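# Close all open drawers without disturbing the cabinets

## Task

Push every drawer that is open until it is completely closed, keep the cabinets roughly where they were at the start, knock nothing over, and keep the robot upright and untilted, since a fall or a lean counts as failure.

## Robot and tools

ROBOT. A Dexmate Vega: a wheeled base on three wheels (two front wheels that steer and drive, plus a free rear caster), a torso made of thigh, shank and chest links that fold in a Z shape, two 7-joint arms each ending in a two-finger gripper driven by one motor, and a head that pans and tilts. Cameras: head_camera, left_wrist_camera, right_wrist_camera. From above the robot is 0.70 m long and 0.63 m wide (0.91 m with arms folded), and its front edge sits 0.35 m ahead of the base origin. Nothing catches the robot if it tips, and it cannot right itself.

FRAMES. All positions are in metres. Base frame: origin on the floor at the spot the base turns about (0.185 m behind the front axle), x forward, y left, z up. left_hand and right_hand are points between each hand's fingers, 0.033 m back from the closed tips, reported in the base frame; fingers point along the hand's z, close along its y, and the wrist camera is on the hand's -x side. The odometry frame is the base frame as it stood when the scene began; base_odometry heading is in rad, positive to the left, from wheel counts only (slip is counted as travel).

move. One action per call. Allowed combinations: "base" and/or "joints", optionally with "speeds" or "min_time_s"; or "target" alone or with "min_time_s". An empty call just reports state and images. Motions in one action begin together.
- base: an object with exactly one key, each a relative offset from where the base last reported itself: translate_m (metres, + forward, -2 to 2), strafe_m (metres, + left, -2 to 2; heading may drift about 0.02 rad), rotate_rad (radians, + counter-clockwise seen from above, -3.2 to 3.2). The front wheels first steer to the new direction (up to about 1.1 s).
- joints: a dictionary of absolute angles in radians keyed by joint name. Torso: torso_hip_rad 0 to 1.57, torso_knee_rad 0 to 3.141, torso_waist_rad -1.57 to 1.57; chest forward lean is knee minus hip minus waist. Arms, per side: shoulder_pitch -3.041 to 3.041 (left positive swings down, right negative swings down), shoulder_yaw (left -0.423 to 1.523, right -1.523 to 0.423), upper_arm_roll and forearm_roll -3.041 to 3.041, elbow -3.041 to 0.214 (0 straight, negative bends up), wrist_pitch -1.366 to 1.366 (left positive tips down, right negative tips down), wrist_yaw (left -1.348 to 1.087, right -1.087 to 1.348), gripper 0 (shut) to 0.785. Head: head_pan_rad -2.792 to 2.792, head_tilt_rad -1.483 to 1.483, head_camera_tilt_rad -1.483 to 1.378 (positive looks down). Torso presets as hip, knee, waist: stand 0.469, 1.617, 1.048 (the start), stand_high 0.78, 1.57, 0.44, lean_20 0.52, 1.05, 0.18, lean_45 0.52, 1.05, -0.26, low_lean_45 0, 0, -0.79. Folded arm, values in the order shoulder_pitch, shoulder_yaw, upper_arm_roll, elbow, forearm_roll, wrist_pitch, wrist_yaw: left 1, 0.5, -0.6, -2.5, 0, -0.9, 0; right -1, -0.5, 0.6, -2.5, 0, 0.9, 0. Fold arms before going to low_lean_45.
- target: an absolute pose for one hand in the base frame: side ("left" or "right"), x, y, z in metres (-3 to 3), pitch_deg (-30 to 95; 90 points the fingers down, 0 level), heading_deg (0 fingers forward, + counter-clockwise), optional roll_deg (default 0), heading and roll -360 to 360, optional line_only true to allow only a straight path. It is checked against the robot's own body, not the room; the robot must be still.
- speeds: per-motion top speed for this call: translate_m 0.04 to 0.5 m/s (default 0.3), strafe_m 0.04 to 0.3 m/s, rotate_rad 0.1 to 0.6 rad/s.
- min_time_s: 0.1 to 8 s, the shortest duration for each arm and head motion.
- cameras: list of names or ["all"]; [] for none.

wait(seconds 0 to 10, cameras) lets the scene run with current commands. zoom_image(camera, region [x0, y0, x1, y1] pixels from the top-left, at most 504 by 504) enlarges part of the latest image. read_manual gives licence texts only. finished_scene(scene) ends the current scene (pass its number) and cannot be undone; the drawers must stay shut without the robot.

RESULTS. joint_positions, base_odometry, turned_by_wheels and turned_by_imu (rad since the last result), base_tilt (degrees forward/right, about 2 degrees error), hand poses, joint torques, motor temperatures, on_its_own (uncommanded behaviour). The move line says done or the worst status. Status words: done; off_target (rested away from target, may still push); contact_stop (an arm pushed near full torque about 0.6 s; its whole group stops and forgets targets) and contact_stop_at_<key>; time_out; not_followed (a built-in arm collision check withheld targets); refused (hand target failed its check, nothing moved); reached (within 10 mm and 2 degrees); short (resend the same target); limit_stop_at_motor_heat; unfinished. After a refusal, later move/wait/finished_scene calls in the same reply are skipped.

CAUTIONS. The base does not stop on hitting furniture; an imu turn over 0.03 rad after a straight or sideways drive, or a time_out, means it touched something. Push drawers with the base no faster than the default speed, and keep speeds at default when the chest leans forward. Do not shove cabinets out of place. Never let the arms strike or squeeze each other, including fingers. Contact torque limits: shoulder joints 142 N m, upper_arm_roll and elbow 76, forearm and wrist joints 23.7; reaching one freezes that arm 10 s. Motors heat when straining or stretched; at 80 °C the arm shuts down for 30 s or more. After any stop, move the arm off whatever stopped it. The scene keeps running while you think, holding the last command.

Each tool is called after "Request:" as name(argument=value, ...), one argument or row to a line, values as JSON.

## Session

Request:
move(
  joints={"head_pan_rad": 0.0, "head_tilt_rad": -0.1, "head_camera_tilt_rad": 0.3},
  cameras=["head_camera"],
)

Request:
move(
  joints={"head_pan_rad": 1.6},
  cameras=["head_camera"],
)

Request:
move(
  joints={"head_pan_rad": 2.75},
  cameras=["head_camera"],
)

Request:
move(
  joints={"head_pan_rad": -1.7},
  cameras=["head_camera"],
)

Scene clock: 0.83 s.
Joint torques (N m): left_arm=[5.64 -0.7 1.02 -5.59 0.29 -2.34 0.32] | right_arm=[-3.52 1.19 -0.73 -3.77 -0.03 1.9 0.12]
Motor temperatures (°C): left_arm=[27 30 30 30 34 38 35] | right_arm=[29 28 29 31 34 34 35]
move: done
base_odometry: x=+0.000 y=+0.000 heading=+0.000
turned_by_wheels: +0.000
turned_by_imu: +0.000
base_tilt: forward=+0.6 right=-0.1
base_status: not commanded
joint_positions: torso_hip_rad=+0.469 torso_knee_rad=+1.617 torso_waist_rad=+1.048 left_shoulder_pitch_rad=+2.211 left_shoulder_yaw_rad=-0.012 left_upper_arm_roll_rad=-0.018 left_elbow_rad=-1.096 left_forearm_roll_rad=+0.000 left_wrist_pitch_rad=-0.486 left_wrist_yaw_rad=+0.003 left_gripper_rad=+0.005 right_shoulder_pitch_rad=-2.205 right_shoulder_yaw_rad=+0.017 right_upper_arm_roll_rad=+0.000 right_elbow_rad=-1.113 right_forearm_roll_rad=+0.002 right_wrist_pitch_rad=+0.507 right_wrist_yaw_rad=+0.015 right_gripper_rad=+0.005 head_pan_rad=+0.000 head_tilt_rad=-0.100 head_camera_tilt_rad=+0.300
joint_status: all done
chest: x=-0.0111 y=+0.0000 z=+1.4155 quat_wxyz=(+0.999, +0.000, +0.050, +0.000) (m; base frame)
left_hand: x=+0.1612 y=+0.2371 z=+0.6182 quat_wxyz=(+0.408, -0.010, +0.913, +0.007) pitch_deg=+41.8 heading_deg=+1.6 roll_deg=+0.4 back=up (m; base frame)
right_hand: x=+0.1801 y=-0.2179 z=+0.6316 quat_wxyz=(+0.429, +0.006, +0.903, +0.010) pitch_deg=+39.2 heading_deg=+1.0 roll_deg=+1.7 back=up (m; base frame)
pictures: head_camera
Images, in order (width x height): head_camera 896x560.

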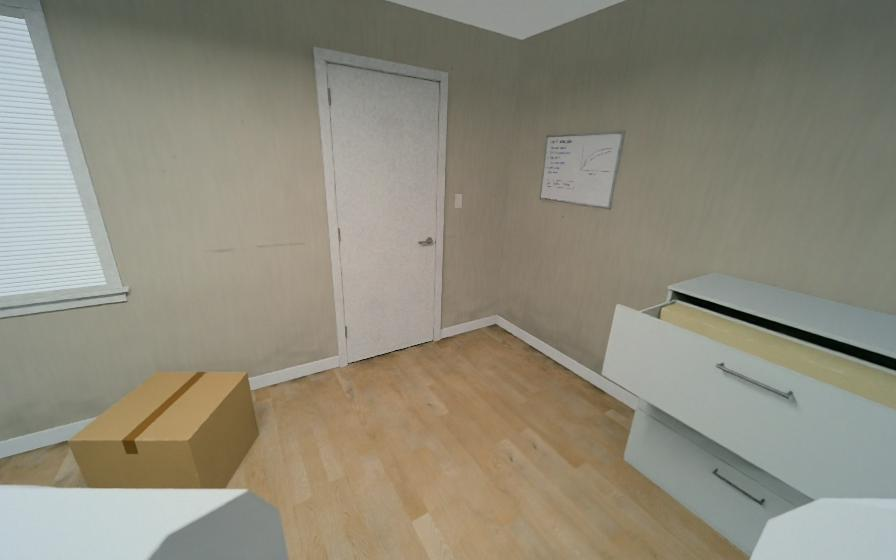

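Scene clock: 2.57 s.
Joint torques (N m): left_arm=[6.17 -1.81 0.1 -6.21 0.24 -2.41 0.42] | right_arm=[-3.88 0.5 -0.94 -3.4 -0.08 1.59 0.09]
move: done
base_odometry: x=+0.000 y=+0.000 heading=+0.000
turned_by_wheels: +0.000
turned_by_imu: +0.000
base_tilt: forward=+0.7 right=+0.0
base_status: not commanded
joint_positions: torso_hip_rad=+0.469 torso_knee_rad=+1.617 torso_waist_rad=+1.048 left_shoulder_pitch_rad=+2.211 left_shoulder_yaw_rad=-0.012 left_upper_arm_roll_rad=-0.018 left_elbow_rad=-1.096 left_forearm_roll_rad=+0.000 left_wrist_pitch_rad=-0.486 left_wrist_yaw_rad=+0.003 left_gripper_rad=+0.005 right_shoulder_pitch_rad=-2.205 right_shoulder_yaw_rad=+0.017 right_upper_arm_roll_rad=+0.000 right_elbow_rad=-1.113 right_forearm_roll_rad=+0.002 right_wrist_pitch_rad=+0.507 right_wrist_yaw_rad=+0.015 right_gripper_rad=+0.005 head_pan_rad=+1.600 head_tilt_rad=-0.100 head_camera_tilt_rad=+0.300
joint_status: all done
chest: x=-0.0111 y=+0.0000 z=+1.4155 quat_wxyz=(+0.999, +0.000, +0.050, +0.000) (m; base frame)
left_hand: x=+0.1612 y=+0.2371 z=+0.6182 quat_wxyz=(+0.408, -0.010, +0.913, +0.007) pitch_deg=+41.8 heading_deg=+1.6 roll_deg=+0.4 back=up (m; base frame)
right_hand: x=+0.1801 y=-0.2179 z=+0.6316 quat_wxyz=(+0.429, +0.006, +0.903, +0.010) pitch_deg=+39.2 heading_deg=+1.0 roll_deg=+1.7 back=up (m; base frame)
pictures: head_camera
Images, in order (width x height): head_camera 896x560.

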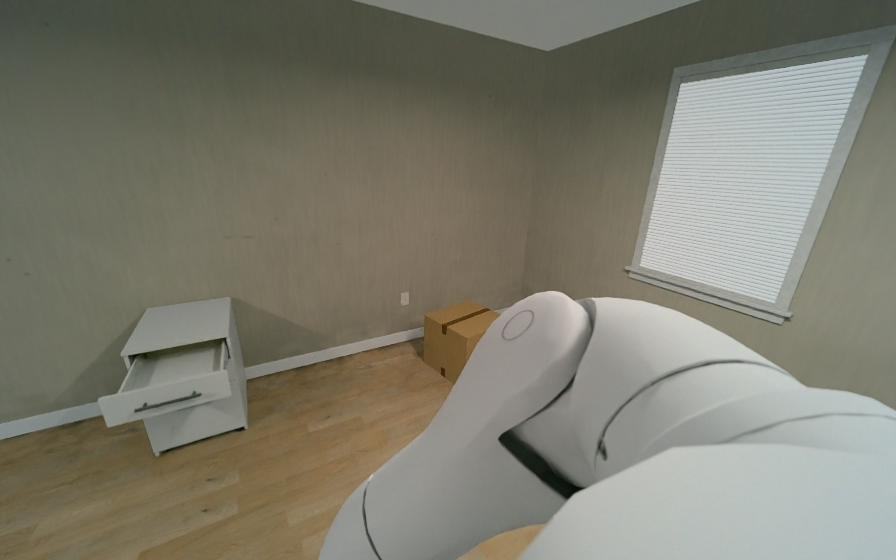

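Scene clock: 4.00 s.
Joint torques (N m): left_arm=[7.38 2.21 -0.39 -4.76 -0.21 -1.9 0.49] | right_arm=[-3.76 1.05 -0.73 -3.94 0.1 2.04 0.11]
move: done
base_odometry: x=+0.000 y=+0.000 heading=+0.000
turned_by_wheels: +0.000
turned_by_imu: +0.000
base_tilt: forward=+0.6 right=+0.0
base_status: not commanded
joint_positions: torso_hip_rad=+0.469 torso_knee_rad=+1.617 torso_waist_rad=+1.048 left_shoulder_pitch_rad=+2.211 left_shoulder_yaw_rad=-0.012 left_upper_arm_roll_rad=-0.018 left_elbow_rad=-1.096 left_forearm_roll_rad=+0.000 left_wrist_pitch_rad=-0.486 left_wrist_yaw_rad=+0.003 left_gripper_rad=+0.005 right_shoulder_pitch_rad=-2.205 right_shoulder_yaw_rad=+0.017 right_upper_arm_roll_rad=+0.000 right_elbow_rad=-1.113 right_forearm_roll_rad=+0.002 right_wrist_pitch_rad=+0.507 right_wrist_yaw_rad=+0.015 right_gripper_rad=+0.005 head_pan_rad=+2.750 head_tilt_rad=-0.100 head_camera_tilt_rad=+0.300
joint_status: all done
chest: x=-0.0111 y=+0.0000 z=+1.4155 quat_wxyz=(+0.999, +0.000, +0.050, +0.000) (m; base frame)
left_hand: x=+0.1612 y=+0.2371 z=+0.6182 quat_wxyz=(+0.408, -0.010, +0.913, +0.007) pitch_deg=+41.8 heading_deg=+1.6 roll_deg=+0.4 back=up (m; base frame)
right_hand: x=+0.1801 y=-0.2179 z=+0.6316 quat_wxyz=(+0.429, +0.006, +0.903, +0.010) pitch_deg=+39.2 heading_deg=+1.0 roll_deg=+1.7 back=up (m; base frame)
pictures: head_camera
Images, in order (width x height): head_camera 896x560.

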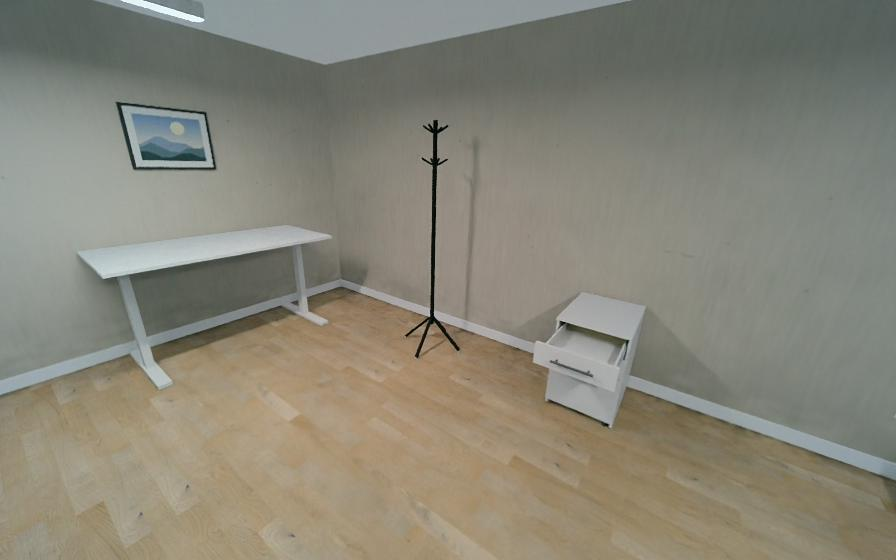

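Scene clock: 7.63 s.
Joint torques (N m): left_arm=[6.2 1.18 2.25 -4.74 -0.5 -2.08 -0.17] | right_arm=[-3.58 0.53 -0.82 -3.94 0 1.73 0.2]
move: done
base_odometry: x=+0.000 y=+0.000 heading=+0.000
turned_by_wheels: +0.000
turned_by_imu: +0.001
base_tilt: forward=+0.7 right=-0.1
base_status: not commanded
joint_positions: torso_hip_rad=+0.469 torso_knee_rad=+1.617 torso_waist_rad=+1.048 left_shoulder_pitch_rad=+2.211 left_shoulder_yaw_rad=-0.012 left_upper_arm_roll_rad=-0.018 left_elbow_rad=-1.096 left_forearm_roll_rad=+0.000 left_wrist_pitch_rad=-0.486 left_wrist_yaw_rad=+0.003 left_gripper_rad=+0.005 right_shoulder_pitch_rad=-2.205 right_shoulder_yaw_rad=+0.017 right_upper_arm_roll_rad=+0.000 right_elbow_rad=-1.113 right_forearm_roll_rad=+0.002 right_wrist_pitch_rad=+0.507 right_wrist_yaw_rad=+0.015 right_gripper_rad=+0.005 head_pan_rad=-1.700 head_tilt_rad=-0.100 head_camera_tilt_rad=+0.300
joint_status: all done
chest: x=-0.0111 y=+0.0000 z=+1.4155 quat_wxyz=(+0.999, +0.000, +0.050, +0.000) (m; base frame)
left_hand: x=+0.1612 y=+0.2371 z=+0.6182 quat_wxyz=(+0.408, -0.010, +0.913, +0.007) pitch_deg=+41.8 heading_deg=+1.6 roll_deg=+0.4 back=up (m; base frame)
right_hand: x=+0.1801 y=-0.2179 z=+0.6316 quat_wxyz=(+0.429, +0.006, +0.903, +0.010) pitch_deg=+39.2 heading_deg=+1.0 roll_deg=+1.7 back=up (m; base frame)
pictures: head_camera
Images, in order (width x height): head_camera 896x560.

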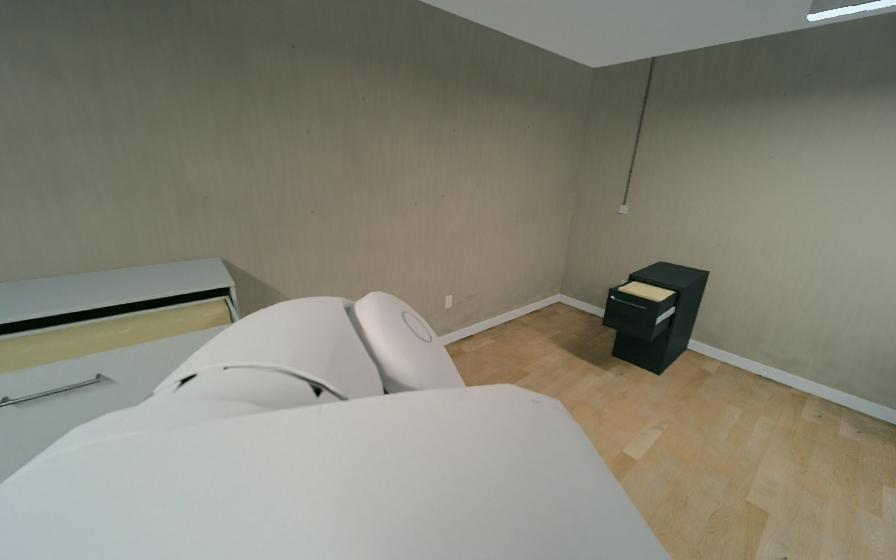

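Request:
move(
  base={"rotate_rad": -1.04},
  joints={"torso_hip_rad": 0.0, "torso_knee_rad": 0.0, "torso_waist_rad": -0.79, "left_shoulder_pitch_rad": 0.1845, "left_shoulder_yaw_rad": 0.0, "left_upper_arm_roll_rad": 0.0, "left_elbow_rad": -2.276, "left_forearm_roll_rad": 0.0, "left_wrist_pitch_rad": 1.3, "left_wrist_yaw_rad": 0.0, "right_shoulder_pitch_rad": -1.0, "right_shoulder_yaw_rad": -0.5, "right_upper_arm_roll_rad": 0.6, "right_elbow_rad": -2.5, "right_forearm_roll_rad": 0.0, "right_wrist_pitch_rad": 0.9, "right_wrist_yaw_rad": 0.0, "head_pan_rad": 0.0, "head_tilt_rad": -0.79, "head_camera_tilt_rad": 0.3},
  cameras=["head_camera", "left_wrist_camera"],
)

Scene clock: 49.70 s.
Joint torques (N m): left_arm=[-18.47 2.98 4.33 -9.37 0.47 -1.86 0.01] | right_arm=[10.59 -7.16 7.29 -6.5 1.06 -0.42 -1.28]
move: done
base_odometry: x=+0.001 y=+0.000 heading=-1.042
turned_by_wheels: -1.041
turned_by_imu: -1.020
base_tilt: forward=+0.7 right=-0.1
base_status: done
joint_positions: torso_hip_rad=+0.000 torso_knee_rad=+0.000 torso_waist_rad=-0.790 left_shoulder_pitch_rad=+0.190 left_shoulder_yaw_rad=+0.000 left_upper_arm_roll_rad=+0.000 left_elbow_rad=-2.272 left_forearm_roll_rad=+0.000 left_wrist_pitch_rad=+1.295 left_wrist_yaw_rad=+0.000 left_gripper_rad=+0.005 right_shoulder_pitch_rad=-1.001 right_shoulder_yaw_rad=-0.500 right_upper_arm_roll_rad=+0.600 right_elbow_rad=-2.500 right_forearm_roll_rad=+0.000 right_wrist_pitch_rad=+0.900 right_wrist_yaw_rad=+0.000 right_gripper_rad=+0.005 head_pan_rad=+0.000 head_tilt_rad=-0.790 head_camera_tilt_rad=+0.300
joint_status: all done
chest: x=+0.0286 y=+0.0000 z=+0.8380 quat_wxyz=(+0.923, +0.000, +0.385, +0.000) (m; base frame)
left_hand: x=+0.7507 y=+0.2294 z=+0.8562 quat_wxyz=(+0.706, +0.000, +0.708, +0.000) pitch_deg=+0.2 heading_deg=+0.0 roll_deg=+0.0 back=up (m; base frame)
right_hand: x=+0.2118 y=-0.1713 z=+1.0541 quat_wxyz=(+0.924, -0.297, -0.091, -0.222) pitch_deg=-53.8 heading_deg=+93.4 roll_deg=+59.5 back=down (m; base frame)
pictures: head_camera, left_wrist_camera
Images, in order (width x height): head_camera 896x560, left_wrist_camera 672x420.

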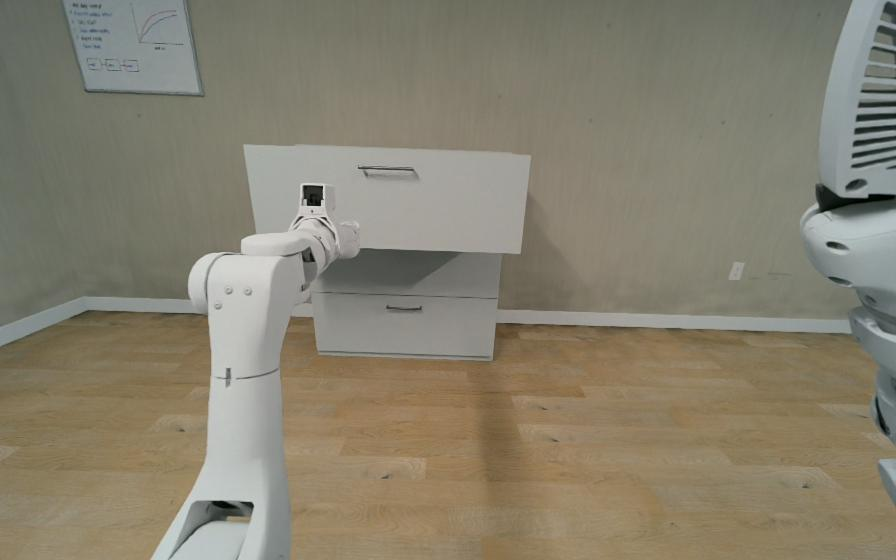

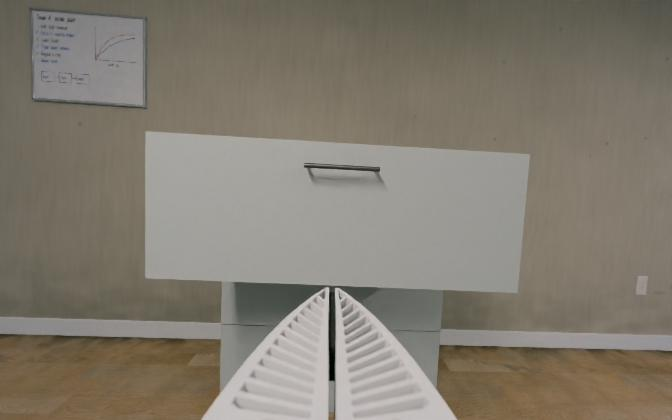

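Request:
move(
  base={"translate_m": 0.4},
  speeds={"translate_m": 0.3},
)

Request:
move(
  base={"translate_m": 0.36},
  speeds={"translate_m": 0.1},
  cameras=["head_camera", "left_wrist_camera"],
)

Scene clock: 60.57 s.
Joint torques (N m): left_arm=[-16.64 -0.08 3.75 -8.5 0.6 -2.95 -0.04] | right_arm=[10.28 -7.38 7.55 -6.32 1.15 -0.25 -1.02]
move: done
base_odometry: x=+0.204 y=-0.344 heading=-1.042
turned_by_wheels: +0.000
turned_by_imu: +0.000
base_tilt: forward=+0.6 right=-0.1
base_status: done
joint_positions: torso_hip_rad=+0.000 torso_knee_rad=+0.000 torso_waist_rad=-0.790 left_shoulder_pitch_rad=+0.185 left_shoulder_yaw_rad=+0.000 left_upper_arm_roll_rad=+0.000 left_elbow_rad=-2.276 left_forearm_roll_rad=+0.000 left_wrist_pitch_rad=+1.300 left_wrist_yaw_rad=+0.000 left_gripper_rad=+0.005 right_shoulder_pitch_rad=-1.000 right_shoulder_yaw_rad=-0.500 right_upper_arm_roll_rad=+0.600 right_elbow_rad=-2.500 right_forearm_roll_rad=+0.000 right_wrist_pitch_rad=+0.900 right_wrist_yaw_rad=+0.000 right_gripper_rad=+0.005 head_pan_rad=+0.000 head_tilt_rad=-0.790 head_camera_tilt_rad=+0.300
joint_status: not commanded
chest: x=+0.0286 y=+0.0000 z=+0.8380 quat_wxyz=(+0.923, +0.000, +0.385, +0.000) (m; base frame)
left_hand: x=+0.7497 y=+0.2293 z=+0.8601 quat_wxyz=(+0.707, +0.000, +0.707, +0.000) pitch_deg=+0.0 heading_deg=+0.0 roll_deg=+0.0 back=up (m; base frame)
right_hand: x=+0.2117 y=-0.1712 z=+1.0541 quat_wxyz=(+0.924, -0.297, -0.091, -0.222) pitch_deg=-53.8 heading_deg=+93.5 roll_deg=+59.5 back=down (m; base frame)
pictures: none

Scene clock: 64.93 s.
Joint torques (N m): left_arm=[-15.81 2.7 -0.34 -7.71 -0.45 -2.69 0.04] | right_arm=[10.91 -7.32 6.79 -4.96 1.12 -0.84 -1.22]
move: done
base_odometry: x=+0.387 y=-0.655 heading=-1.042
turned_by_wheels: +0.000
turned_by_imu: +0.000
base_tilt: forward=+0.7 right=+0.0
base_status: done
joint_positions: torso_hip_rad=+0.000 torso_knee_rad=+0.000 torso_waist_rad=-0.790 left_shoulder_pitch_rad=+0.185 left_shoulder_yaw_rad=+0.000 left_upper_arm_roll_rad=+0.000 left_elbow_rad=-2.276 left_forearm_roll_rad=+0.000 left_wrist_pitch_rad=+1.300 left_wrist_yaw_rad=+0.000 left_gripper_rad=+0.005 right_shoulder_pitch_rad=-1.000 right_shoulder_yaw_rad=-0.500 right_upper_arm_roll_rad=+0.600 right_elbow_rad=-2.500 right_forearm_roll_rad=+0.000 right_wrist_pitch_rad=+0.900 right_wrist_yaw_rad=+0.000 right_gripper_rad=+0.005 head_pan_rad=+0.000 head_tilt_rad=-0.790 head_camera_tilt_rad=+0.300
joint_status: not commanded
chest: x=+0.0285 y=+0.0000 z=+0.8380 quat_wxyz=(+0.923, +0.000, +0.385, +0.000) (m; base frame)
left_hand: x=+0.7496 y=+0.2292 z=+0.8602 quat_wxyz=(+0.707, +0.000, +0.707, +0.000) pitch_deg=+0.0 heading_deg=+0.0 roll_deg=+0.0 back=up (m; base frame)
right_hand: x=+0.2116 y=-0.1712 z=+1.0541 quat_wxyz=(+0.924, -0.297, -0.091, -0.222) pitch_deg=-53.8 heading_deg=+93.5 roll_deg=+59.5 back=down (m; base frame)
pictures: head_camera, left_wrist_camera
Images, in order (width x height): head_camera 896x560, left_wrist_camera 672x420.

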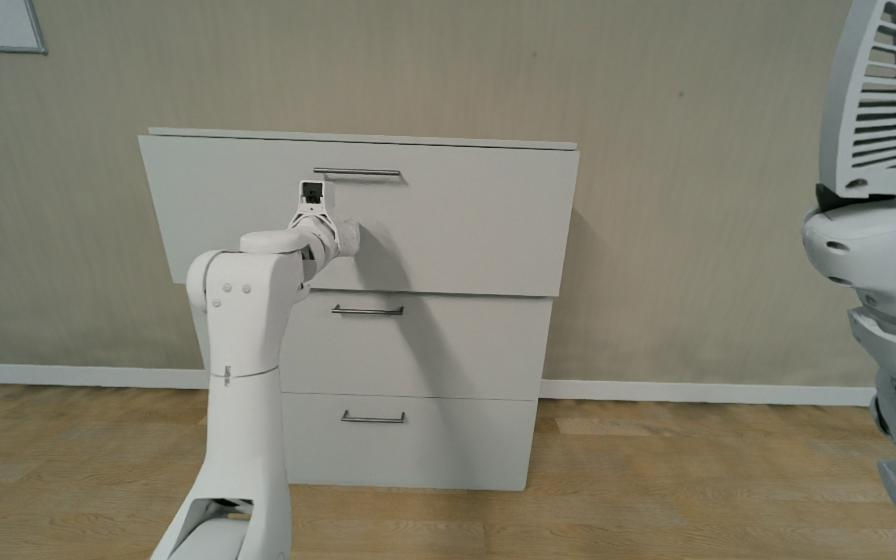

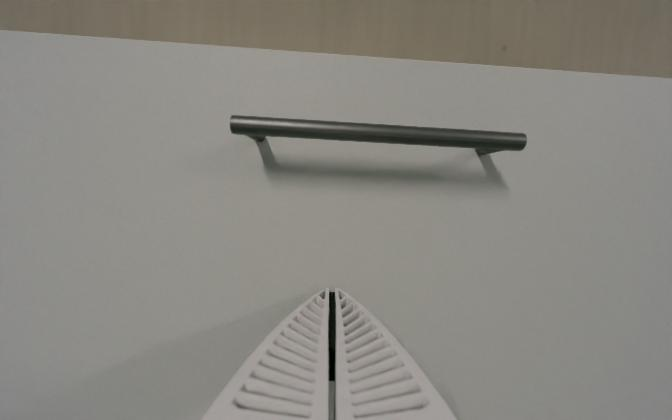

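Request:
move(
  base={"translate_m": 0.055},
  speeds={"translate_m": 0.05},
  cameras=["head_camera", "left_wrist_camera"],
)

Scene clock: 74.10 s.
Joint torques (N m): left_arm=[-17.87 1.49 1.53 5.92 -0.67 -3.44 -0.45] | right_arm=[11.2 -7.3 7.17 -5.09 1.12 -1.06 -1.03]
move: done
base_odometry: x=+0.414 y=-0.702 heading=-1.042
turned_by_wheels: +0.000
turned_by_imu: +0.002
base_tilt: forward=+0.6 right=-0.1
base_status: done
joint_positions: torso_hip_rad=+0.000 torso_knee_rad=+0.000 torso_waist_rad=-0.790 left_shoulder_pitch_rad=+0.185 left_shoulder_yaw_rad=+0.000 left_upper_arm_roll_rad=+0.000 left_elbow_rad=-2.277 left_forearm_roll_rad=+0.000 left_wrist_pitch_rad=+1.301 left_wrist_yaw_rad=+0.000 left_gripper_rad=+0.005 right_shoulder_pitch_rad=-1.000 right_shoulder_yaw_rad=-0.500 right_upper_arm_roll_rad=+0.600 right_elbow_rad=-2.500 right_forearm_roll_rad=+0.000 right_wrist_pitch_rad=+0.900 right_wrist_yaw_rad=+0.000 right_gripper_rad=+0.005 head_pan_rad=+0.000 head_tilt_rad=-0.790 head_camera_tilt_rad=+0.300
joint_status: not commanded
chest: x=+0.0283 y=+0.0000 z=+0.8380 quat_wxyz=(+0.923, +0.000, +0.385, +0.000) (m; base frame)
left_hand: x=+0.7491 y=+0.2294 z=+0.8610 quat_wxyz=(+0.708, +0.000, +0.706, +0.000) pitch_deg=-0.1 heading_deg=+0.0 roll_deg=+0.0 back=up (m; base frame)
right_hand: x=+0.2113 y=-0.1712 z=+1.0542 quat_wxyz=(+0.924, -0.297, -0.091, -0.222) pitch_deg=-53.8 heading_deg=+93.5 roll_deg=+59.4 back=down (m; base frame)
pictures: head_camera, left_wrist_camera
Images, in order (width x height): head_camera 896x560, left_wrist_camera 672x420.

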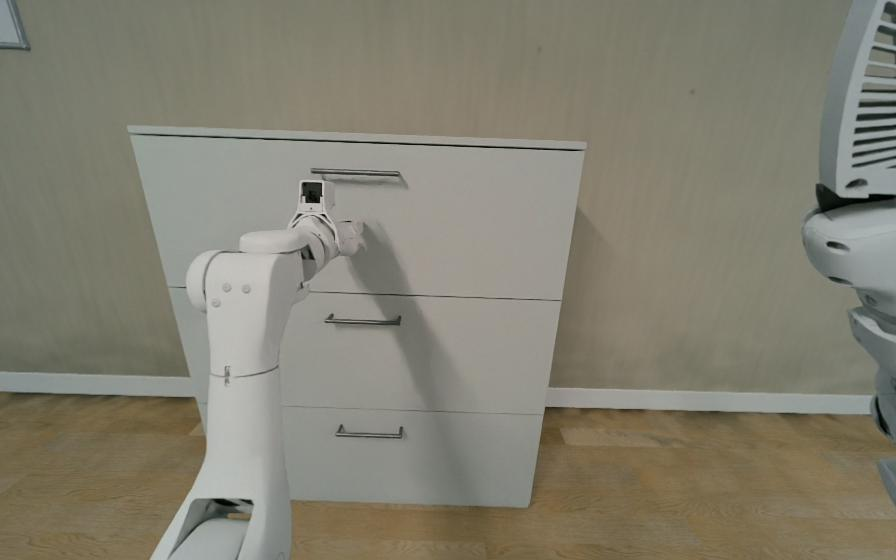

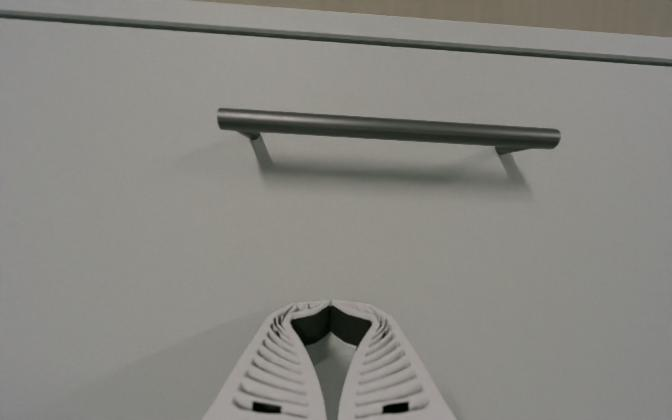

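Request:
move(
  base={"translate_m": -0.25},
)

Request:
move(
  base={"rotate_rad": -1.5},
  joints={"left_shoulder_pitch_rad": 0.5165, "left_shoulder_yaw_rad": 0.0, "left_upper_arm_roll_rad": 0.0, "left_elbow_rad": -2.067, "left_forearm_roll_rad": 0.0, "left_wrist_pitch_rad": 1.196, "left_wrist_yaw_rad": 0.0},
  cameras=["head_camera"],
)

Scene clock: 122.07 s.
Joint torques (N m): left_arm=[-16.9 -0.3 0.22 -7.66 0.03 -1.37 -0.61] | right_arm=[10.22 -7.68 6.98 -5.42 1.19 -0.19 -1.03]
move: done
base_odometry: x=+0.288 y=-0.486 heading=-1.043
turned_by_wheels: +0.000
turned_by_imu: +0.000
base_tilt: forward=+0.7 right=+0.0
base_status: done
joint_positions: torso_hip_rad=+0.000 torso_knee_rad=+0.000 torso_waist_rad=-0.790 left_shoulder_pitch_rad=+0.185 left_shoulder_yaw_rad=+0.000 left_upper_arm_roll_rad=+0.000 left_elbow_rad=-2.276 left_forearm_roll_rad=+0.000 left_wrist_pitch_rad=+1.300 left_wrist_yaw_rad=+0.000 left_gripper_rad=+0.005 right_shoulder_pitch_rad=-1.000 right_shoulder_yaw_rad=-0.500 right_upper_arm_roll_rad=+0.600 right_elbow_rad=-2.500 right_forearm_roll_rad=+0.000 right_wrist_pitch_rad=+0.900 right_wrist_yaw_rad=+0.000 right_gripper_rad=+0.005 head_pan_rad=+0.000 head_tilt_rad=-0.790 head_camera_tilt_rad=+0.300
joint_status: not commanded
chest: x=+0.0285 y=+0.0000 z=+0.8380 quat_wxyz=(+0.923, +0.000, +0.385, +0.000) (m; base frame)
left_hand: x=+0.7496 y=+0.2293 z=+0.8602 quat_wxyz=(+0.707, +0.000, +0.707, +0.000) pitch_deg=+0.0 heading_deg=+0.0 roll_deg=+0.0 back=up (m; base frame)
right_hand: x=+0.2116 y=-0.1712 z=+1.0541 quat_wxyz=(+0.924, -0.297, -0.091, -0.222) pitch_deg=-53.8 heading_deg=+93.5 roll_deg=+59.5 back=down (m; base frame)
pictures: none

Scene clock: 126.17 s.
Joint torques (N m): left_arm=[-11.42 -0.47 1.46 -11.9 -0.77 -2.33 -0.15] | right_arm=[12.04 -8.31 7.12 -4.91 1.2 -0.84 -0.94]
move: done
base_odometry: x=+0.289 y=-0.488 heading=-2.545
turned_by_wheels: -1.502
turned_by_imu: -1.473
base_tilt: forward=+0.6 right=-0.1
base_status: done
joint_positions: torso_hip_rad=+0.000 torso_knee_rad=+0.000 torso_waist_rad=-0.790 left_shoulder_pitch_rad=+0.516 left_shoulder_yaw_rad=+0.000 left_upper_arm_roll_rad=+0.000 left_elbow_rad=-2.067 left_forearm_roll_rad=+0.000 left_wrist_pitch_rad=+1.197 left_wrist_yaw_rad=+0.000 left_gripper_rad=+0.005 right_shoulder_pitch_rad=-1.000 right_shoulder_yaw_rad=-0.500 right_upper_arm_roll_rad=+0.600 right_elbow_rad=-2.500 right_forearm_roll_rad=+0.000 right_wrist_pitch_rad=+0.900 right_wrist_yaw_rad=+0.000 right_gripper_rad=+0.005 head_pan_rad=+0.000 head_tilt_rad=-0.790 head_camera_tilt_rad=+0.300
joint_status: all done
chest: x=+0.0285 y=+0.0000 z=+0.8380 quat_wxyz=(+0.923, +0.000, +0.385, +0.000) (m; base frame)
left_hand: x=+0.7402 y=+0.2293 z=+0.5447 quat_wxyz=(+0.538, +0.000, +0.843, +0.000) pitch_deg=+24.9 heading_deg=+0.0 roll_deg=+0.0 back=up (m; base frame)
right_hand: x=+0.2116 y=-0.1712 z=+1.0541 quat_wxyz=(+0.924, -0.297, -0.091, -0.222) pitch_deg=-53.8 heading_deg=+93.5 roll_deg=+59.5 back=down (m; base frame)
pictures: head_camera
Images, in order (width x height): head_camera 896x560.

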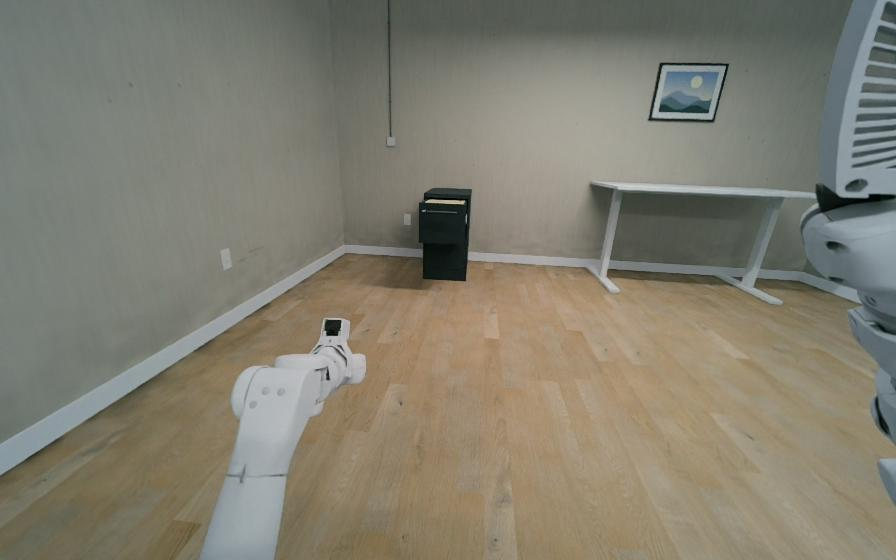

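Request:
move(
  base={"translate_m": 1.45},
  speeds={"translate_m": 0.5},
)

Request:
move(
  base={"rotate_rad": -0.089},
  cameras=["head_camera", "left_wrist_camera"],
)

Scene clock: 141.13 s.
Joint torques (N m): left_arm=[-8.95 1.41 2.59 -11.67 0.62 -2.53 -0.09] | right_arm=[10.97 -7.45 6.96 -5.22 1.19 -0.28 -1.12]
move: done
base_odometry: x=-0.908 y=-1.306 heading=-2.545
turned_by_wheels: +0.000
turned_by_imu: +0.000
base_tilt: forward=+0.7 right=+0.0
base_status: done
joint_positions: torso_hip_rad=+0.000 torso_knee_rad=+0.000 torso_waist_rad=-0.790 left_shoulder_pitch_rad=+0.516 left_shoulder_yaw_rad=+0.000 left_upper_arm_roll_rad=+0.000 left_elbow_rad=-2.067 left_forearm_roll_rad=+0.000 left_wrist_pitch_rad=+1.196 left_wrist_yaw_rad=+0.000 left_gripper_rad=+0.005 right_shoulder_pitch_rad=-1.000 right_shoulder_yaw_rad=-0.500 right_upper_arm_roll_rad=+0.600 right_elbow_rad=-2.500 right_forearm_roll_rad=+0.000 right_wrist_pitch_rad=+0.900 right_wrist_yaw_rad=+0.000 right_gripper_rad=+0.005 head_pan_rad=+0.000 head_tilt_rad=-0.790 head_camera_tilt_rad=+0.300
joint_status: not commanded
chest: x=+0.0286 y=+0.0000 z=+0.8380 quat_wxyz=(+0.923, +0.000, +0.385, +0.000) (m; base frame)
left_hand: x=+0.7400 y=+0.2293 z=+0.5441 quat_wxyz=(+0.537, +0.000, +0.843, +0.000) pitch_deg=+25.0 heading_deg=+0.0 roll_deg=+0.0 back=up (m; base frame)
right_hand: x=+0.2117 y=-0.1712 z=+1.0541 quat_wxyz=(+0.924, -0.297, -0.091, -0.222) pitch_deg=-53.8 heading_deg=+93.5 roll_deg=+59.5 back=down (m; base frame)
pictures: none

Scene clock: 142.50 s.
Joint torques (N m): left_arm=[-11.16 0.45 -0.31 -13.3 0.11 -3.79 -0.8] | right_arm=[11.16 -7.69 7.21 -4.88 1.12 -0.93 -1.11]
move: done
base_odometry: x=-0.908 y=-1.306 heading=-2.634
turned_by_wheels: -0.089
turned_by_imu: -0.088
base_tilt: forward=+0.7 right=-0.1
base_status: done
joint_positions: torso_hip_rad=+0.000 torso_knee_rad=+0.000 torso_waist_rad=-0.790 left_shoulder_pitch_rad=+0.516 left_shoulder_yaw_rad=+0.000 left_upper_arm_roll_rad=+0.000 left_elbow_rad=-2.067 left_forearm_roll_rad=+0.000 left_wrist_pitch_rad=+1.196 left_wrist_yaw_rad=+0.000 left_gripper_rad=+0.005 right_shoulder_pitch_rad=-1.000 right_shoulder_yaw_rad=-0.500 right_upper_arm_roll_rad=+0.600 right_elbow_rad=-2.500 right_forearm_roll_rad=+0.000 right_wrist_pitch_rad=+0.900 right_wrist_yaw_rad=+0.000 right_gripper_rad=+0.005 head_pan_rad=+0.000 head_tilt_rad=-0.790 head_camera_tilt_rad=+0.300
joint_status: not commanded
chest: x=+0.0286 y=+0.0000 z=+0.8380 quat_wxyz=(+0.923, +0.000, +0.385, +0.000) (m; base frame)
left_hand: x=+0.7400 y=+0.2293 z=+0.5441 quat_wxyz=(+0.537, +0.000, +0.843, +0.000) pitch_deg=+25.0 heading_deg=+0.0 roll_deg=+0.0 back=up (m; base frame)
right_hand: x=+0.2117 y=-0.1712 z=+1.0541 quat_wxyz=(+0.924, -0.297, -0.091, -0.222) pitch_deg=-53.8 heading_deg=+93.5 roll_deg=+59.5 back=down (m; base frame)
pictures: head_camera, left_wrist_camera
Images, in order (width x height): head_camera 896x560, left_wrist_camera 672x420.

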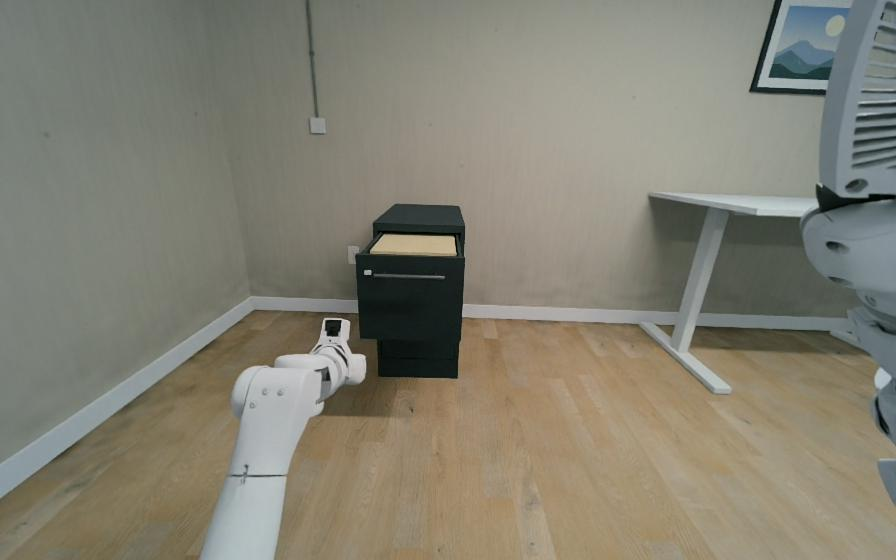

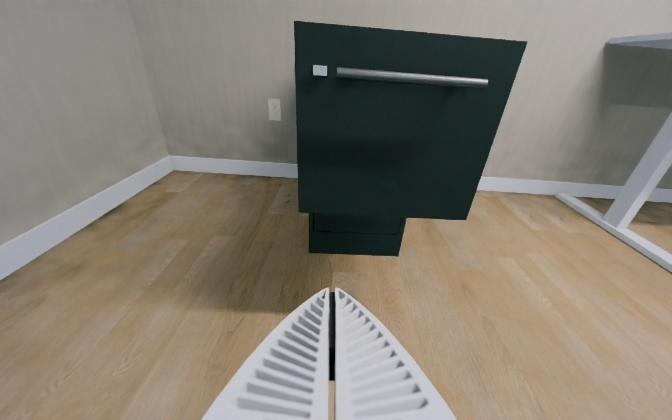

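Request:
move(
  target={"side": "left", "x": 0.74, "y": 0.14, "z": 0.544, "pitch_deg": 25, "heading_deg": 0},
)

Request:
move(
  base={"translate_m": 0.25},
  speeds={"translate_m": 0.25},
)

Request:
move(
  base={"translate_m": 0.33},
  speeds={"translate_m": 0.1},
  cameras=["head_camera", "left_wrist_camera"],
)

Scene clock: 163.63 s.
Joint torques (N m): left_arm=[-18.2 -5.18 3.36 -8.85 0.98 -2.85 0.84] | right_arm=[10.61 -7.15 7 -4.63 1.17 -0.3 -1.06]
move: done
base_odometry: x=-0.908 y=-1.306 heading=-2.634
turned_by_wheels: +0.000
turned_by_imu: +0.001
base_tilt: forward=+0.6 right=-0.1
base_status: not commanded
joint_positions: torso_hip_rad=+0.000 torso_knee_rad=+0.000 torso_waist_rad=-0.790 left_shoulder_pitch_rad=+0.515 left_shoulder_yaw_rad=-0.156 left_upper_arm_roll_rad=+0.145 left_elbow_rad=-2.024 left_forearm_roll_rad=+0.061 left_wrist_pitch_rad=+1.170 left_wrist_yaw_rad=+0.155 left_gripper_rad=+0.005 right_shoulder_pitch_rad=-1.000 right_shoulder_yaw_rad=-0.500 right_upper_arm_roll_rad=+0.600 right_elbow_rad=-2.500 right_forearm_roll_rad=+0.000 right_wrist_pitch_rad=+0.900 right_wrist_yaw_rad=+0.000 right_gripper_rad=+0.005 head_pan_rad=+0.000 head_tilt_rad=-0.790 head_camera_tilt_rad=+0.300
joint_status: not commanded
chest: x=+0.0286 y=+0.0000 z=+0.8380 quat_wxyz=(+0.923, +0.000, +0.385, +0.000) (m; base frame)
left_hand: x=+0.7400 y=+0.1434 z=+0.5432 quat_wxyz=(+0.537, +0.000, +0.844, +0.000) pitch_deg=+25.1 heading_deg=+0.0 roll_deg=+0.0 back=up (m; base frame)
left_hand_status: reached (straight line, planned for 0.8 s): 3 mm and 0.1 deg off.
right_hand: x=+0.2117 y=-0.1712 z=+1.0541 quat_wxyz=(+0.924, -0.297, -0.091, -0.222) pitch_deg=-53.8 heading_deg=+93.5 roll_deg=+59.5 back=down (m; base frame)
pictures: none

Scene clock: 166.17 s.
Joint torques (N m): left_arm=[-18.29 -1.56 5.48 -11.75 -0.14 -2.58 0.59] | right_arm=[10.74 -6.69 7 -4.57 1.15 -0.88 -1.02]
move: done
base_odometry: x=-1.127 y=-1.428 heading=-2.635
turned_by_wheels: +0.000
turned_by_imu: +0.000
base_tilt: forward=+0.7 right=+0.0
base_status: done
joint_positions: torso_hip_rad=+0.000 torso_knee_rad=+0.000 torso_waist_rad=-0.790 left_shoulder_pitch_rad=+0.515 left_shoulder_yaw_rad=-0.162 left_upper_arm_roll_rad=+0.150 left_elbow_rad=-2.022 left_forearm_roll_rad=+0.064 left_wrist_pitch_rad=+1.169 left_wrist_yaw_rad=+0.160 left_gripper_rad=+0.005 right_shoulder_pitch_rad=-1.000 right_shoulder_yaw_rad=-0.500 right_upper_arm_roll_rad=+0.600 right_elbow_rad=-2.500 right_forearm_roll_rad=+0.000 right_wrist_pitch_rad=+0.900 right_wrist_yaw_rad=+0.000 right_gripper_rad=+0.005 head_pan_rad=+0.000 head_tilt_rad=-0.790 head_camera_tilt_rad=+0.300
joint_status: not commanded
chest: x=+0.0286 y=+0.0000 z=+0.8380 quat_wxyz=(+0.923, +0.000, +0.385, +0.000) (m; base frame)
left_hand: x=+0.7399 y=+0.1401 z=+0.5436 quat_wxyz=(+0.537, +0.000, +0.844, +0.000) pitch_deg=+25.0 heading_deg=+0.0 roll_deg=+0.0 back=up (m; base frame)
right_hand: x=+0.2117 y=-0.1712 z=+1.0541 quat_wxyz=(+0.924, -0.297, -0.091, -0.222) pitch_deg=-53.8 heading_deg=+93.5 roll_deg=+59.5 back=down (m; base frame)
pictures: none

Scene clock: 170.23 s.
Joint torques (N m): left_arm=[-15.2 -2.85 0.91 -11.33 0.73 -2.53 0.21] | right_arm=[11.01 -6.82 6.98 -5.52 1.11 -1.64 -1.02]
move: done
base_odometry: x=-1.415 y=-1.589 heading=-2.635
turned_by_wheels: -0.001
turned_by_imu: +0.000
base_tilt: forward=+0.7 right=-0.1
base_status: done
joint_positions: torso_hip_rad=+0.000 torso_knee_rad=+0.000 torso_waist_rad=-0.790 left_shoulder_pitch_rad=+0.515 left_shoulder_yaw_rad=-0.162 left_upper_arm_roll_rad=+0.150 left_elbow_rad=-2.022 left_forearm_roll_rad=+0.064 left_wrist_pitch_rad=+1.169 left_wrist_yaw_rad=+0.160 left_gripper_rad=+0.005 right_shoulder_pitch_rad=-1.000 right_shoulder_yaw_rad=-0.500 right_upper_arm_roll_rad=+0.600 right_elbow_rad=-2.500 right_forearm_roll_rad=+0.000 right_wrist_pitch_rad=+0.900 right_wrist_yaw_rad=+0.000 right_gripper_rad=+0.005 head_pan_rad=+0.000 head_tilt_rad=-0.790 head_camera_tilt_rad=+0.300
joint_status: not commanded
chest: x=+0.0285 y=+0.0000 z=+0.8380 quat_wxyz=(+0.923, +0.000, +0.385, +0.000) (m; base frame)
left_hand: x=+0.7399 y=+0.1399 z=+0.5437 quat_wxyz=(+0.537, +0.000, +0.844, +0.000) pitch_deg=+25.0 heading_deg=+0.0 roll_deg=+0.0 back=up (m; base frame)
right_hand: x=+0.2116 y=-0.1712 z=+1.0541 quat_wxyz=(+0.924, -0.297, -0.091, -0.222) pitch_deg=-53.8 heading_deg=+93.5 roll_deg=+59.5 back=down (m; base frame)
pictures: head_camera, left_wrist_camera
Images, in order (width x height): head_camera 896x560, left_wrist_camera 672x420.

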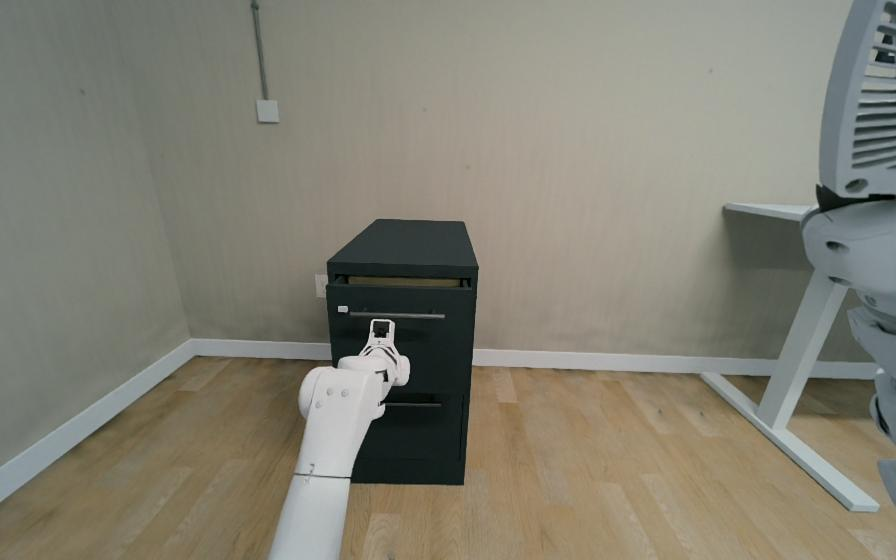

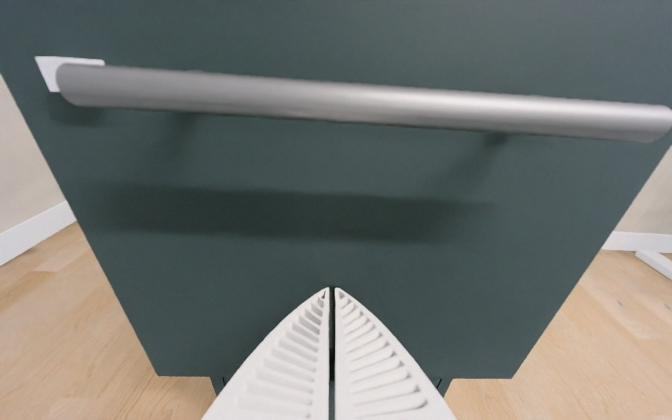

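Request:
move(
  base={"translate_m": 0.075},
  speeds={"translate_m": 0.05},
  cameras=["head_camera", "left_wrist_camera"],
)

Scene clock: 175.17 s.
Joint torques (N m): left_arm=[-15.83 -2.99 0.76 -12.01 -0.62 -3.39 -0.02] | right_arm=[11.47 -7.89 7.13 -6.04 1.22 -0.61 -0.97]
move: done
base_odometry: x=-1.480 y=-1.626 heading=-2.636
turned_by_wheels: +0.000
turned_by_imu: +0.000
base_tilt: forward=+0.7 right=+0.0
base_status: done
joint_positions: torso_hip_rad=+0.000 torso_knee_rad=+0.000 torso_waist_rad=-0.790 left_shoulder_pitch_rad=+0.515 left_shoulder_yaw_rad=-0.162 left_upper_arm_roll_rad=+0.150 left_elbow_rad=-2.022 left_forearm_roll_rad=+0.064 left_wrist_pitch_rad=+1.169 left_wrist_yaw_rad=+0.160 left_gripper_rad=+0.005 right_shoulder_pitch_rad=-1.000 right_shoulder_yaw_rad=-0.500 right_upper_arm_roll_rad=+0.600 right_elbow_rad=-2.500 right_forearm_roll_rad=+0.000 right_wrist_pitch_rad=+0.900 right_wrist_yaw_rad=+0.000 right_gripper_rad=+0.005 head_pan_rad=+0.000 head_tilt_rad=-0.790 head_camera_tilt_rad=+0.300
joint_status: not commanded
chest: x=+0.0285 y=+0.0000 z=+0.8380 quat_wxyz=(+0.923, +0.000, +0.385, +0.000) (m; base frame)
left_hand: x=+0.7399 y=+0.1400 z=+0.5437 quat_wxyz=(+0.537, +0.000, +0.844, +0.000) pitch_deg=+25.0 heading_deg=+0.0 roll_deg=+0.0 back=up (m; base frame)
right_hand: x=+0.2116 y=-0.1712 z=+1.0541 quat_wxyz=(+0.924, -0.297, -0.091, -0.222) pitch_deg=-53.8 heading_deg=+93.5 roll_deg=+59.5 back=down (m; base frame)
pictures: head_camera, left_wrist_camera
Images, in order (width x height): head_camera 896x560, left_wrist_camera 672x420.

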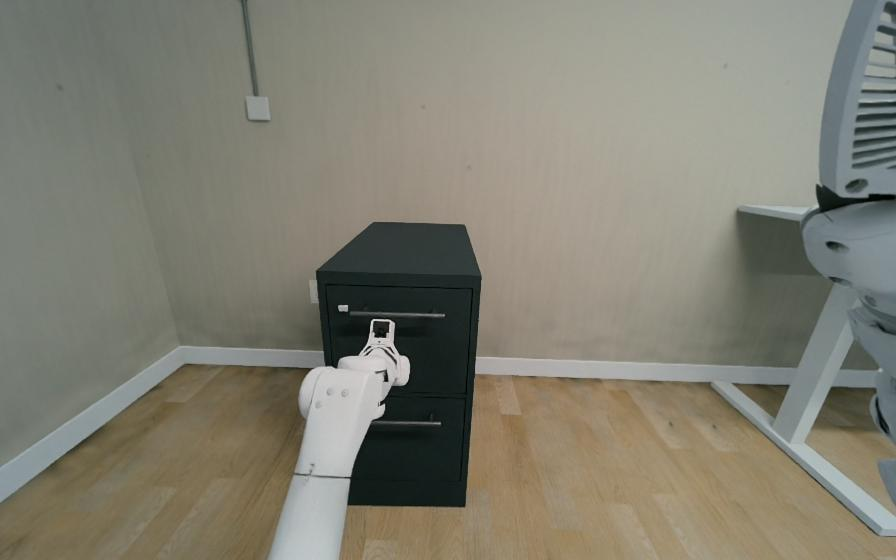

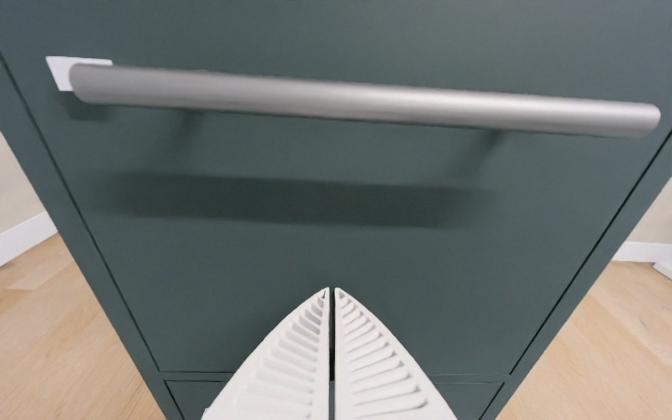

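Request:
move(
  base={"translate_m": 0.02},
  speeds={"translate_m": 0.04},
  cameras=["head_camera", "left_wrist_camera"],
)

Scene clock: 179.47 s.
Joint torques (N m): left_arm=[-17.55 -2.44 1.87 -4.58 0.33 -5.88 0.27] | right_arm=[11.38 -7.29 6.86 -4.91 1.18 -1 -1.06]
move: done
base_odometry: x=-1.497 y=-1.636 heading=-2.636
turned_by_wheels: +0.000
turned_by_imu: +0.001
base_tilt: forward=+0.7 right=+0.0
base_status: done
joint_positions: torso_hip_rad=+0.000 torso_knee_rad=+0.000 torso_waist_rad=-0.790 left_shoulder_pitch_rad=+0.515 left_shoulder_yaw_rad=-0.162 left_upper_arm_roll_rad=+0.150 left_elbow_rad=-2.023 left_forearm_roll_rad=+0.064 left_wrist_pitch_rad=+1.170 left_wrist_yaw_rad=+0.160 left_gripper_rad=+0.005 right_shoulder_pitch_rad=-1.000 right_shoulder_yaw_rad=-0.500 right_upper_arm_roll_rad=+0.600 right_elbow_rad=-2.500 right_forearm_roll_rad=+0.000 right_wrist_pitch_rad=+0.900 right_wrist_yaw_rad=+0.000 right_gripper_rad=+0.005 head_pan_rad=+0.000 head_tilt_rad=-0.790 head_camera_tilt_rad=+0.300
joint_status: not commanded
chest: x=+0.0283 y=+0.0000 z=+0.8381 quat_wxyz=(+0.923, +0.000, +0.385, +0.000) (m; base frame)
left_hand: x=+0.7396 y=+0.1399 z=+0.5441 quat_wxyz=(+0.537, +0.000, +0.844, +0.000) pitch_deg=+25.0 heading_deg=+0.0 roll_deg=+0.0 back=up (m; base frame)
right_hand: x=+0.2113 y=-0.1712 z=+1.0542 quat_wxyz=(+0.924, -0.297, -0.091, -0.222) pitch_deg=-53.8 heading_deg=+93.5 roll_deg=+59.4 back=down (m; base frame)
pictures: head_camera, left_wrist_camera
Images, in order (width x height): head_camera 896x560, left_wrist_camera 672x420.

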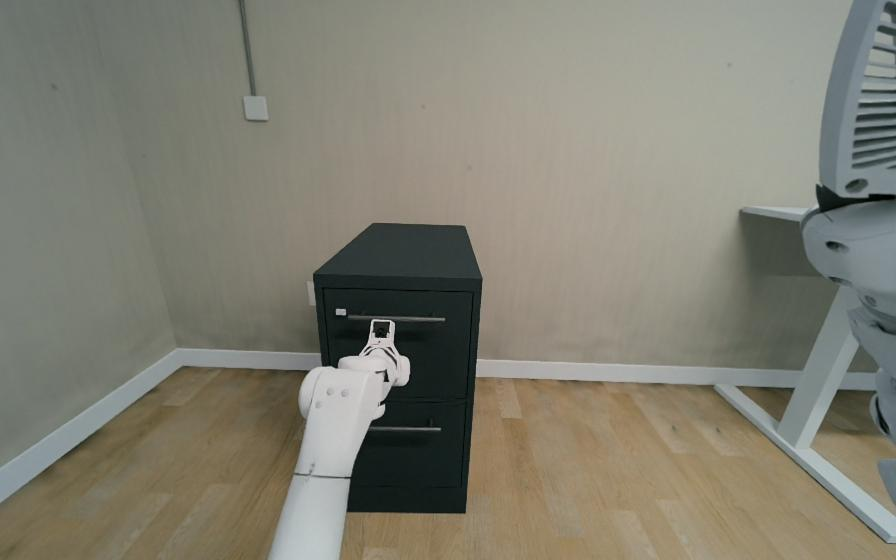

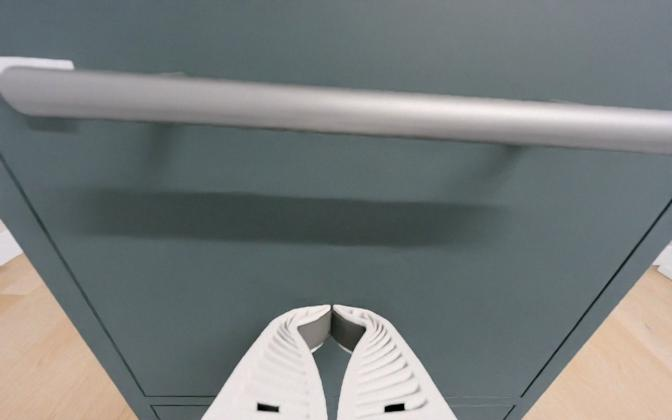

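Request:
move(
  base={"translate_m": -0.25},
)

Request:
move(
  base={"rotate_rad": -2.527},
  joints={"left_shoulder_pitch_rad": 0.565, "left_shoulder_yaw_rad": 0.0, "left_upper_arm_roll_rad": 0.0, "left_elbow_rad": -2.168, "left_forearm_roll_rad": 0.0, "left_wrist_pitch_rad": 1.075, "left_wrist_yaw_rad": 0.0},
  cameras=["head_camera"],
)

Scene clock: 205.83 s.
Joint torques (N m): left_arm=[-18.07 -0.1 -0.59 -11.7 -0.33 -2.04 -0.05] | right_arm=[10.73 -7.4 7.01 -5.28 1.22 -0.75 -1]
move: done
base_odometry: x=-1.279 y=-1.514 heading=-2.636
turned_by_wheels: +0.000
turned_by_imu: +0.001
base_tilt: forward=+0.7 right=-0.1
base_status: done
joint_positions: torso_hip_rad=+0.000 torso_knee_rad=+0.000 torso_waist_rad=-0.790 left_shoulder_pitch_rad=+0.515 left_shoulder_yaw_rad=-0.162 left_upper_arm_roll_rad=+0.150 left_elbow_rad=-2.022 left_forearm_roll_rad=+0.064 left_wrist_pitch_rad=+1.169 left_wrist_yaw_rad=+0.160 left_gripper_rad=+0.005 right_shoulder_pitch_rad=-1.000 right_shoulder_yaw_rad=-0.500 right_upper_arm_roll_rad=+0.600 right_elbow_rad=-2.500 right_forearm_roll_rad=+0.000 right_wrist_pitch_rad=+0.900 right_wrist_yaw_rad=+0.000 right_gripper_rad=+0.005 head_pan_rad=+0.000 head_tilt_rad=-0.790 head_camera_tilt_rad=+0.300
joint_status: not commanded
chest: x=+0.0285 y=+0.0000 z=+0.8380 quat_wxyz=(+0.923, +0.000, +0.385, +0.000) (m; base frame)
left_hand: x=+0.7399 y=+0.1399 z=+0.5437 quat_wxyz=(+0.537, +0.000, +0.844, +0.000) pitch_deg=+25.0 heading_deg=+0.0 roll_deg=+0.0 back=up (m; base frame)
right_hand: x=+0.2116 y=-0.1712 z=+1.0541 quat_wxyz=(+0.924, -0.297, -0.091, -0.222) pitch_deg=-53.8 heading_deg=+93.5 roll_deg=+59.5 back=down (m; base frame)
pictures: none

Scene clock: 211.60 s.
Joint torques (N m): left_arm=[-10.33 1.33 -2.77 -13.72 -0.05 -2.95 -0.05] | right_arm=[10.63 -7.24 7 -5.13 1.12 -0.46 -1.08]
move: done
base_odometry: x=-1.281 y=-1.514 heading=+1.117
turned_by_wheels: -2.531
turned_by_imu: -2.481
base_tilt: forward=+0.6 right=-0.1
base_status: done
joint_positions: torso_hip_rad=+0.000 torso_knee_rad=+0.000 torso_waist_rad=-0.790 left_shoulder_pitch_rad=+0.565 left_shoulder_yaw_rad=+0.000 left_upper_arm_roll_rad=+0.000 left_elbow_rad=-2.168 left_forearm_roll_rad=+0.000 left_wrist_pitch_rad=+1.075 left_wrist_yaw_rad=+0.000 left_gripper_rad=+0.005 right_shoulder_pitch_rad=-1.000 right_shoulder_yaw_rad=-0.500 right_upper_arm_roll_rad=+0.600 right_elbow_rad=-2.500 right_forearm_roll_rad=+0.000 right_wrist_pitch_rad=+0.900 right_wrist_yaw_rad=+0.000 right_gripper_rad=+0.005 head_pan_rad=+0.000 head_tilt_rad=-0.790 head_camera_tilt_rad=+0.300
joint_status: all done
chest: x=+0.0285 y=+0.0000 z=+0.8380 quat_wxyz=(+0.923, +0.000, +0.385, +0.000) (m; base frame)
left_hand: x=+0.7398 y=+0.2291 z=+0.6110 quat_wxyz=(+0.608, +0.000, +0.794, +0.000) pitch_deg=+15.0 heading_deg=+0.0 roll_deg=+0.0 back=up (m; base frame)
right_hand: x=+0.2116 y=-0.1712 z=+1.0541 quat_wxyz=(+0.924, -0.297, -0.091, -0.222) pitch_deg=-53.8 heading_deg=+93.5 roll_deg=+59.5 back=down (m; base frame)
pictures: head_camera
Images, in order (width x height): head_camera 896x560.

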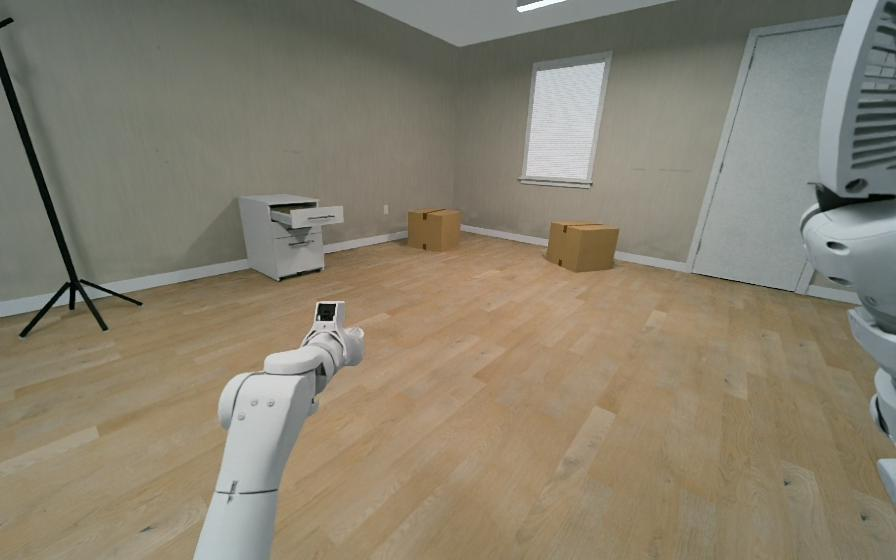

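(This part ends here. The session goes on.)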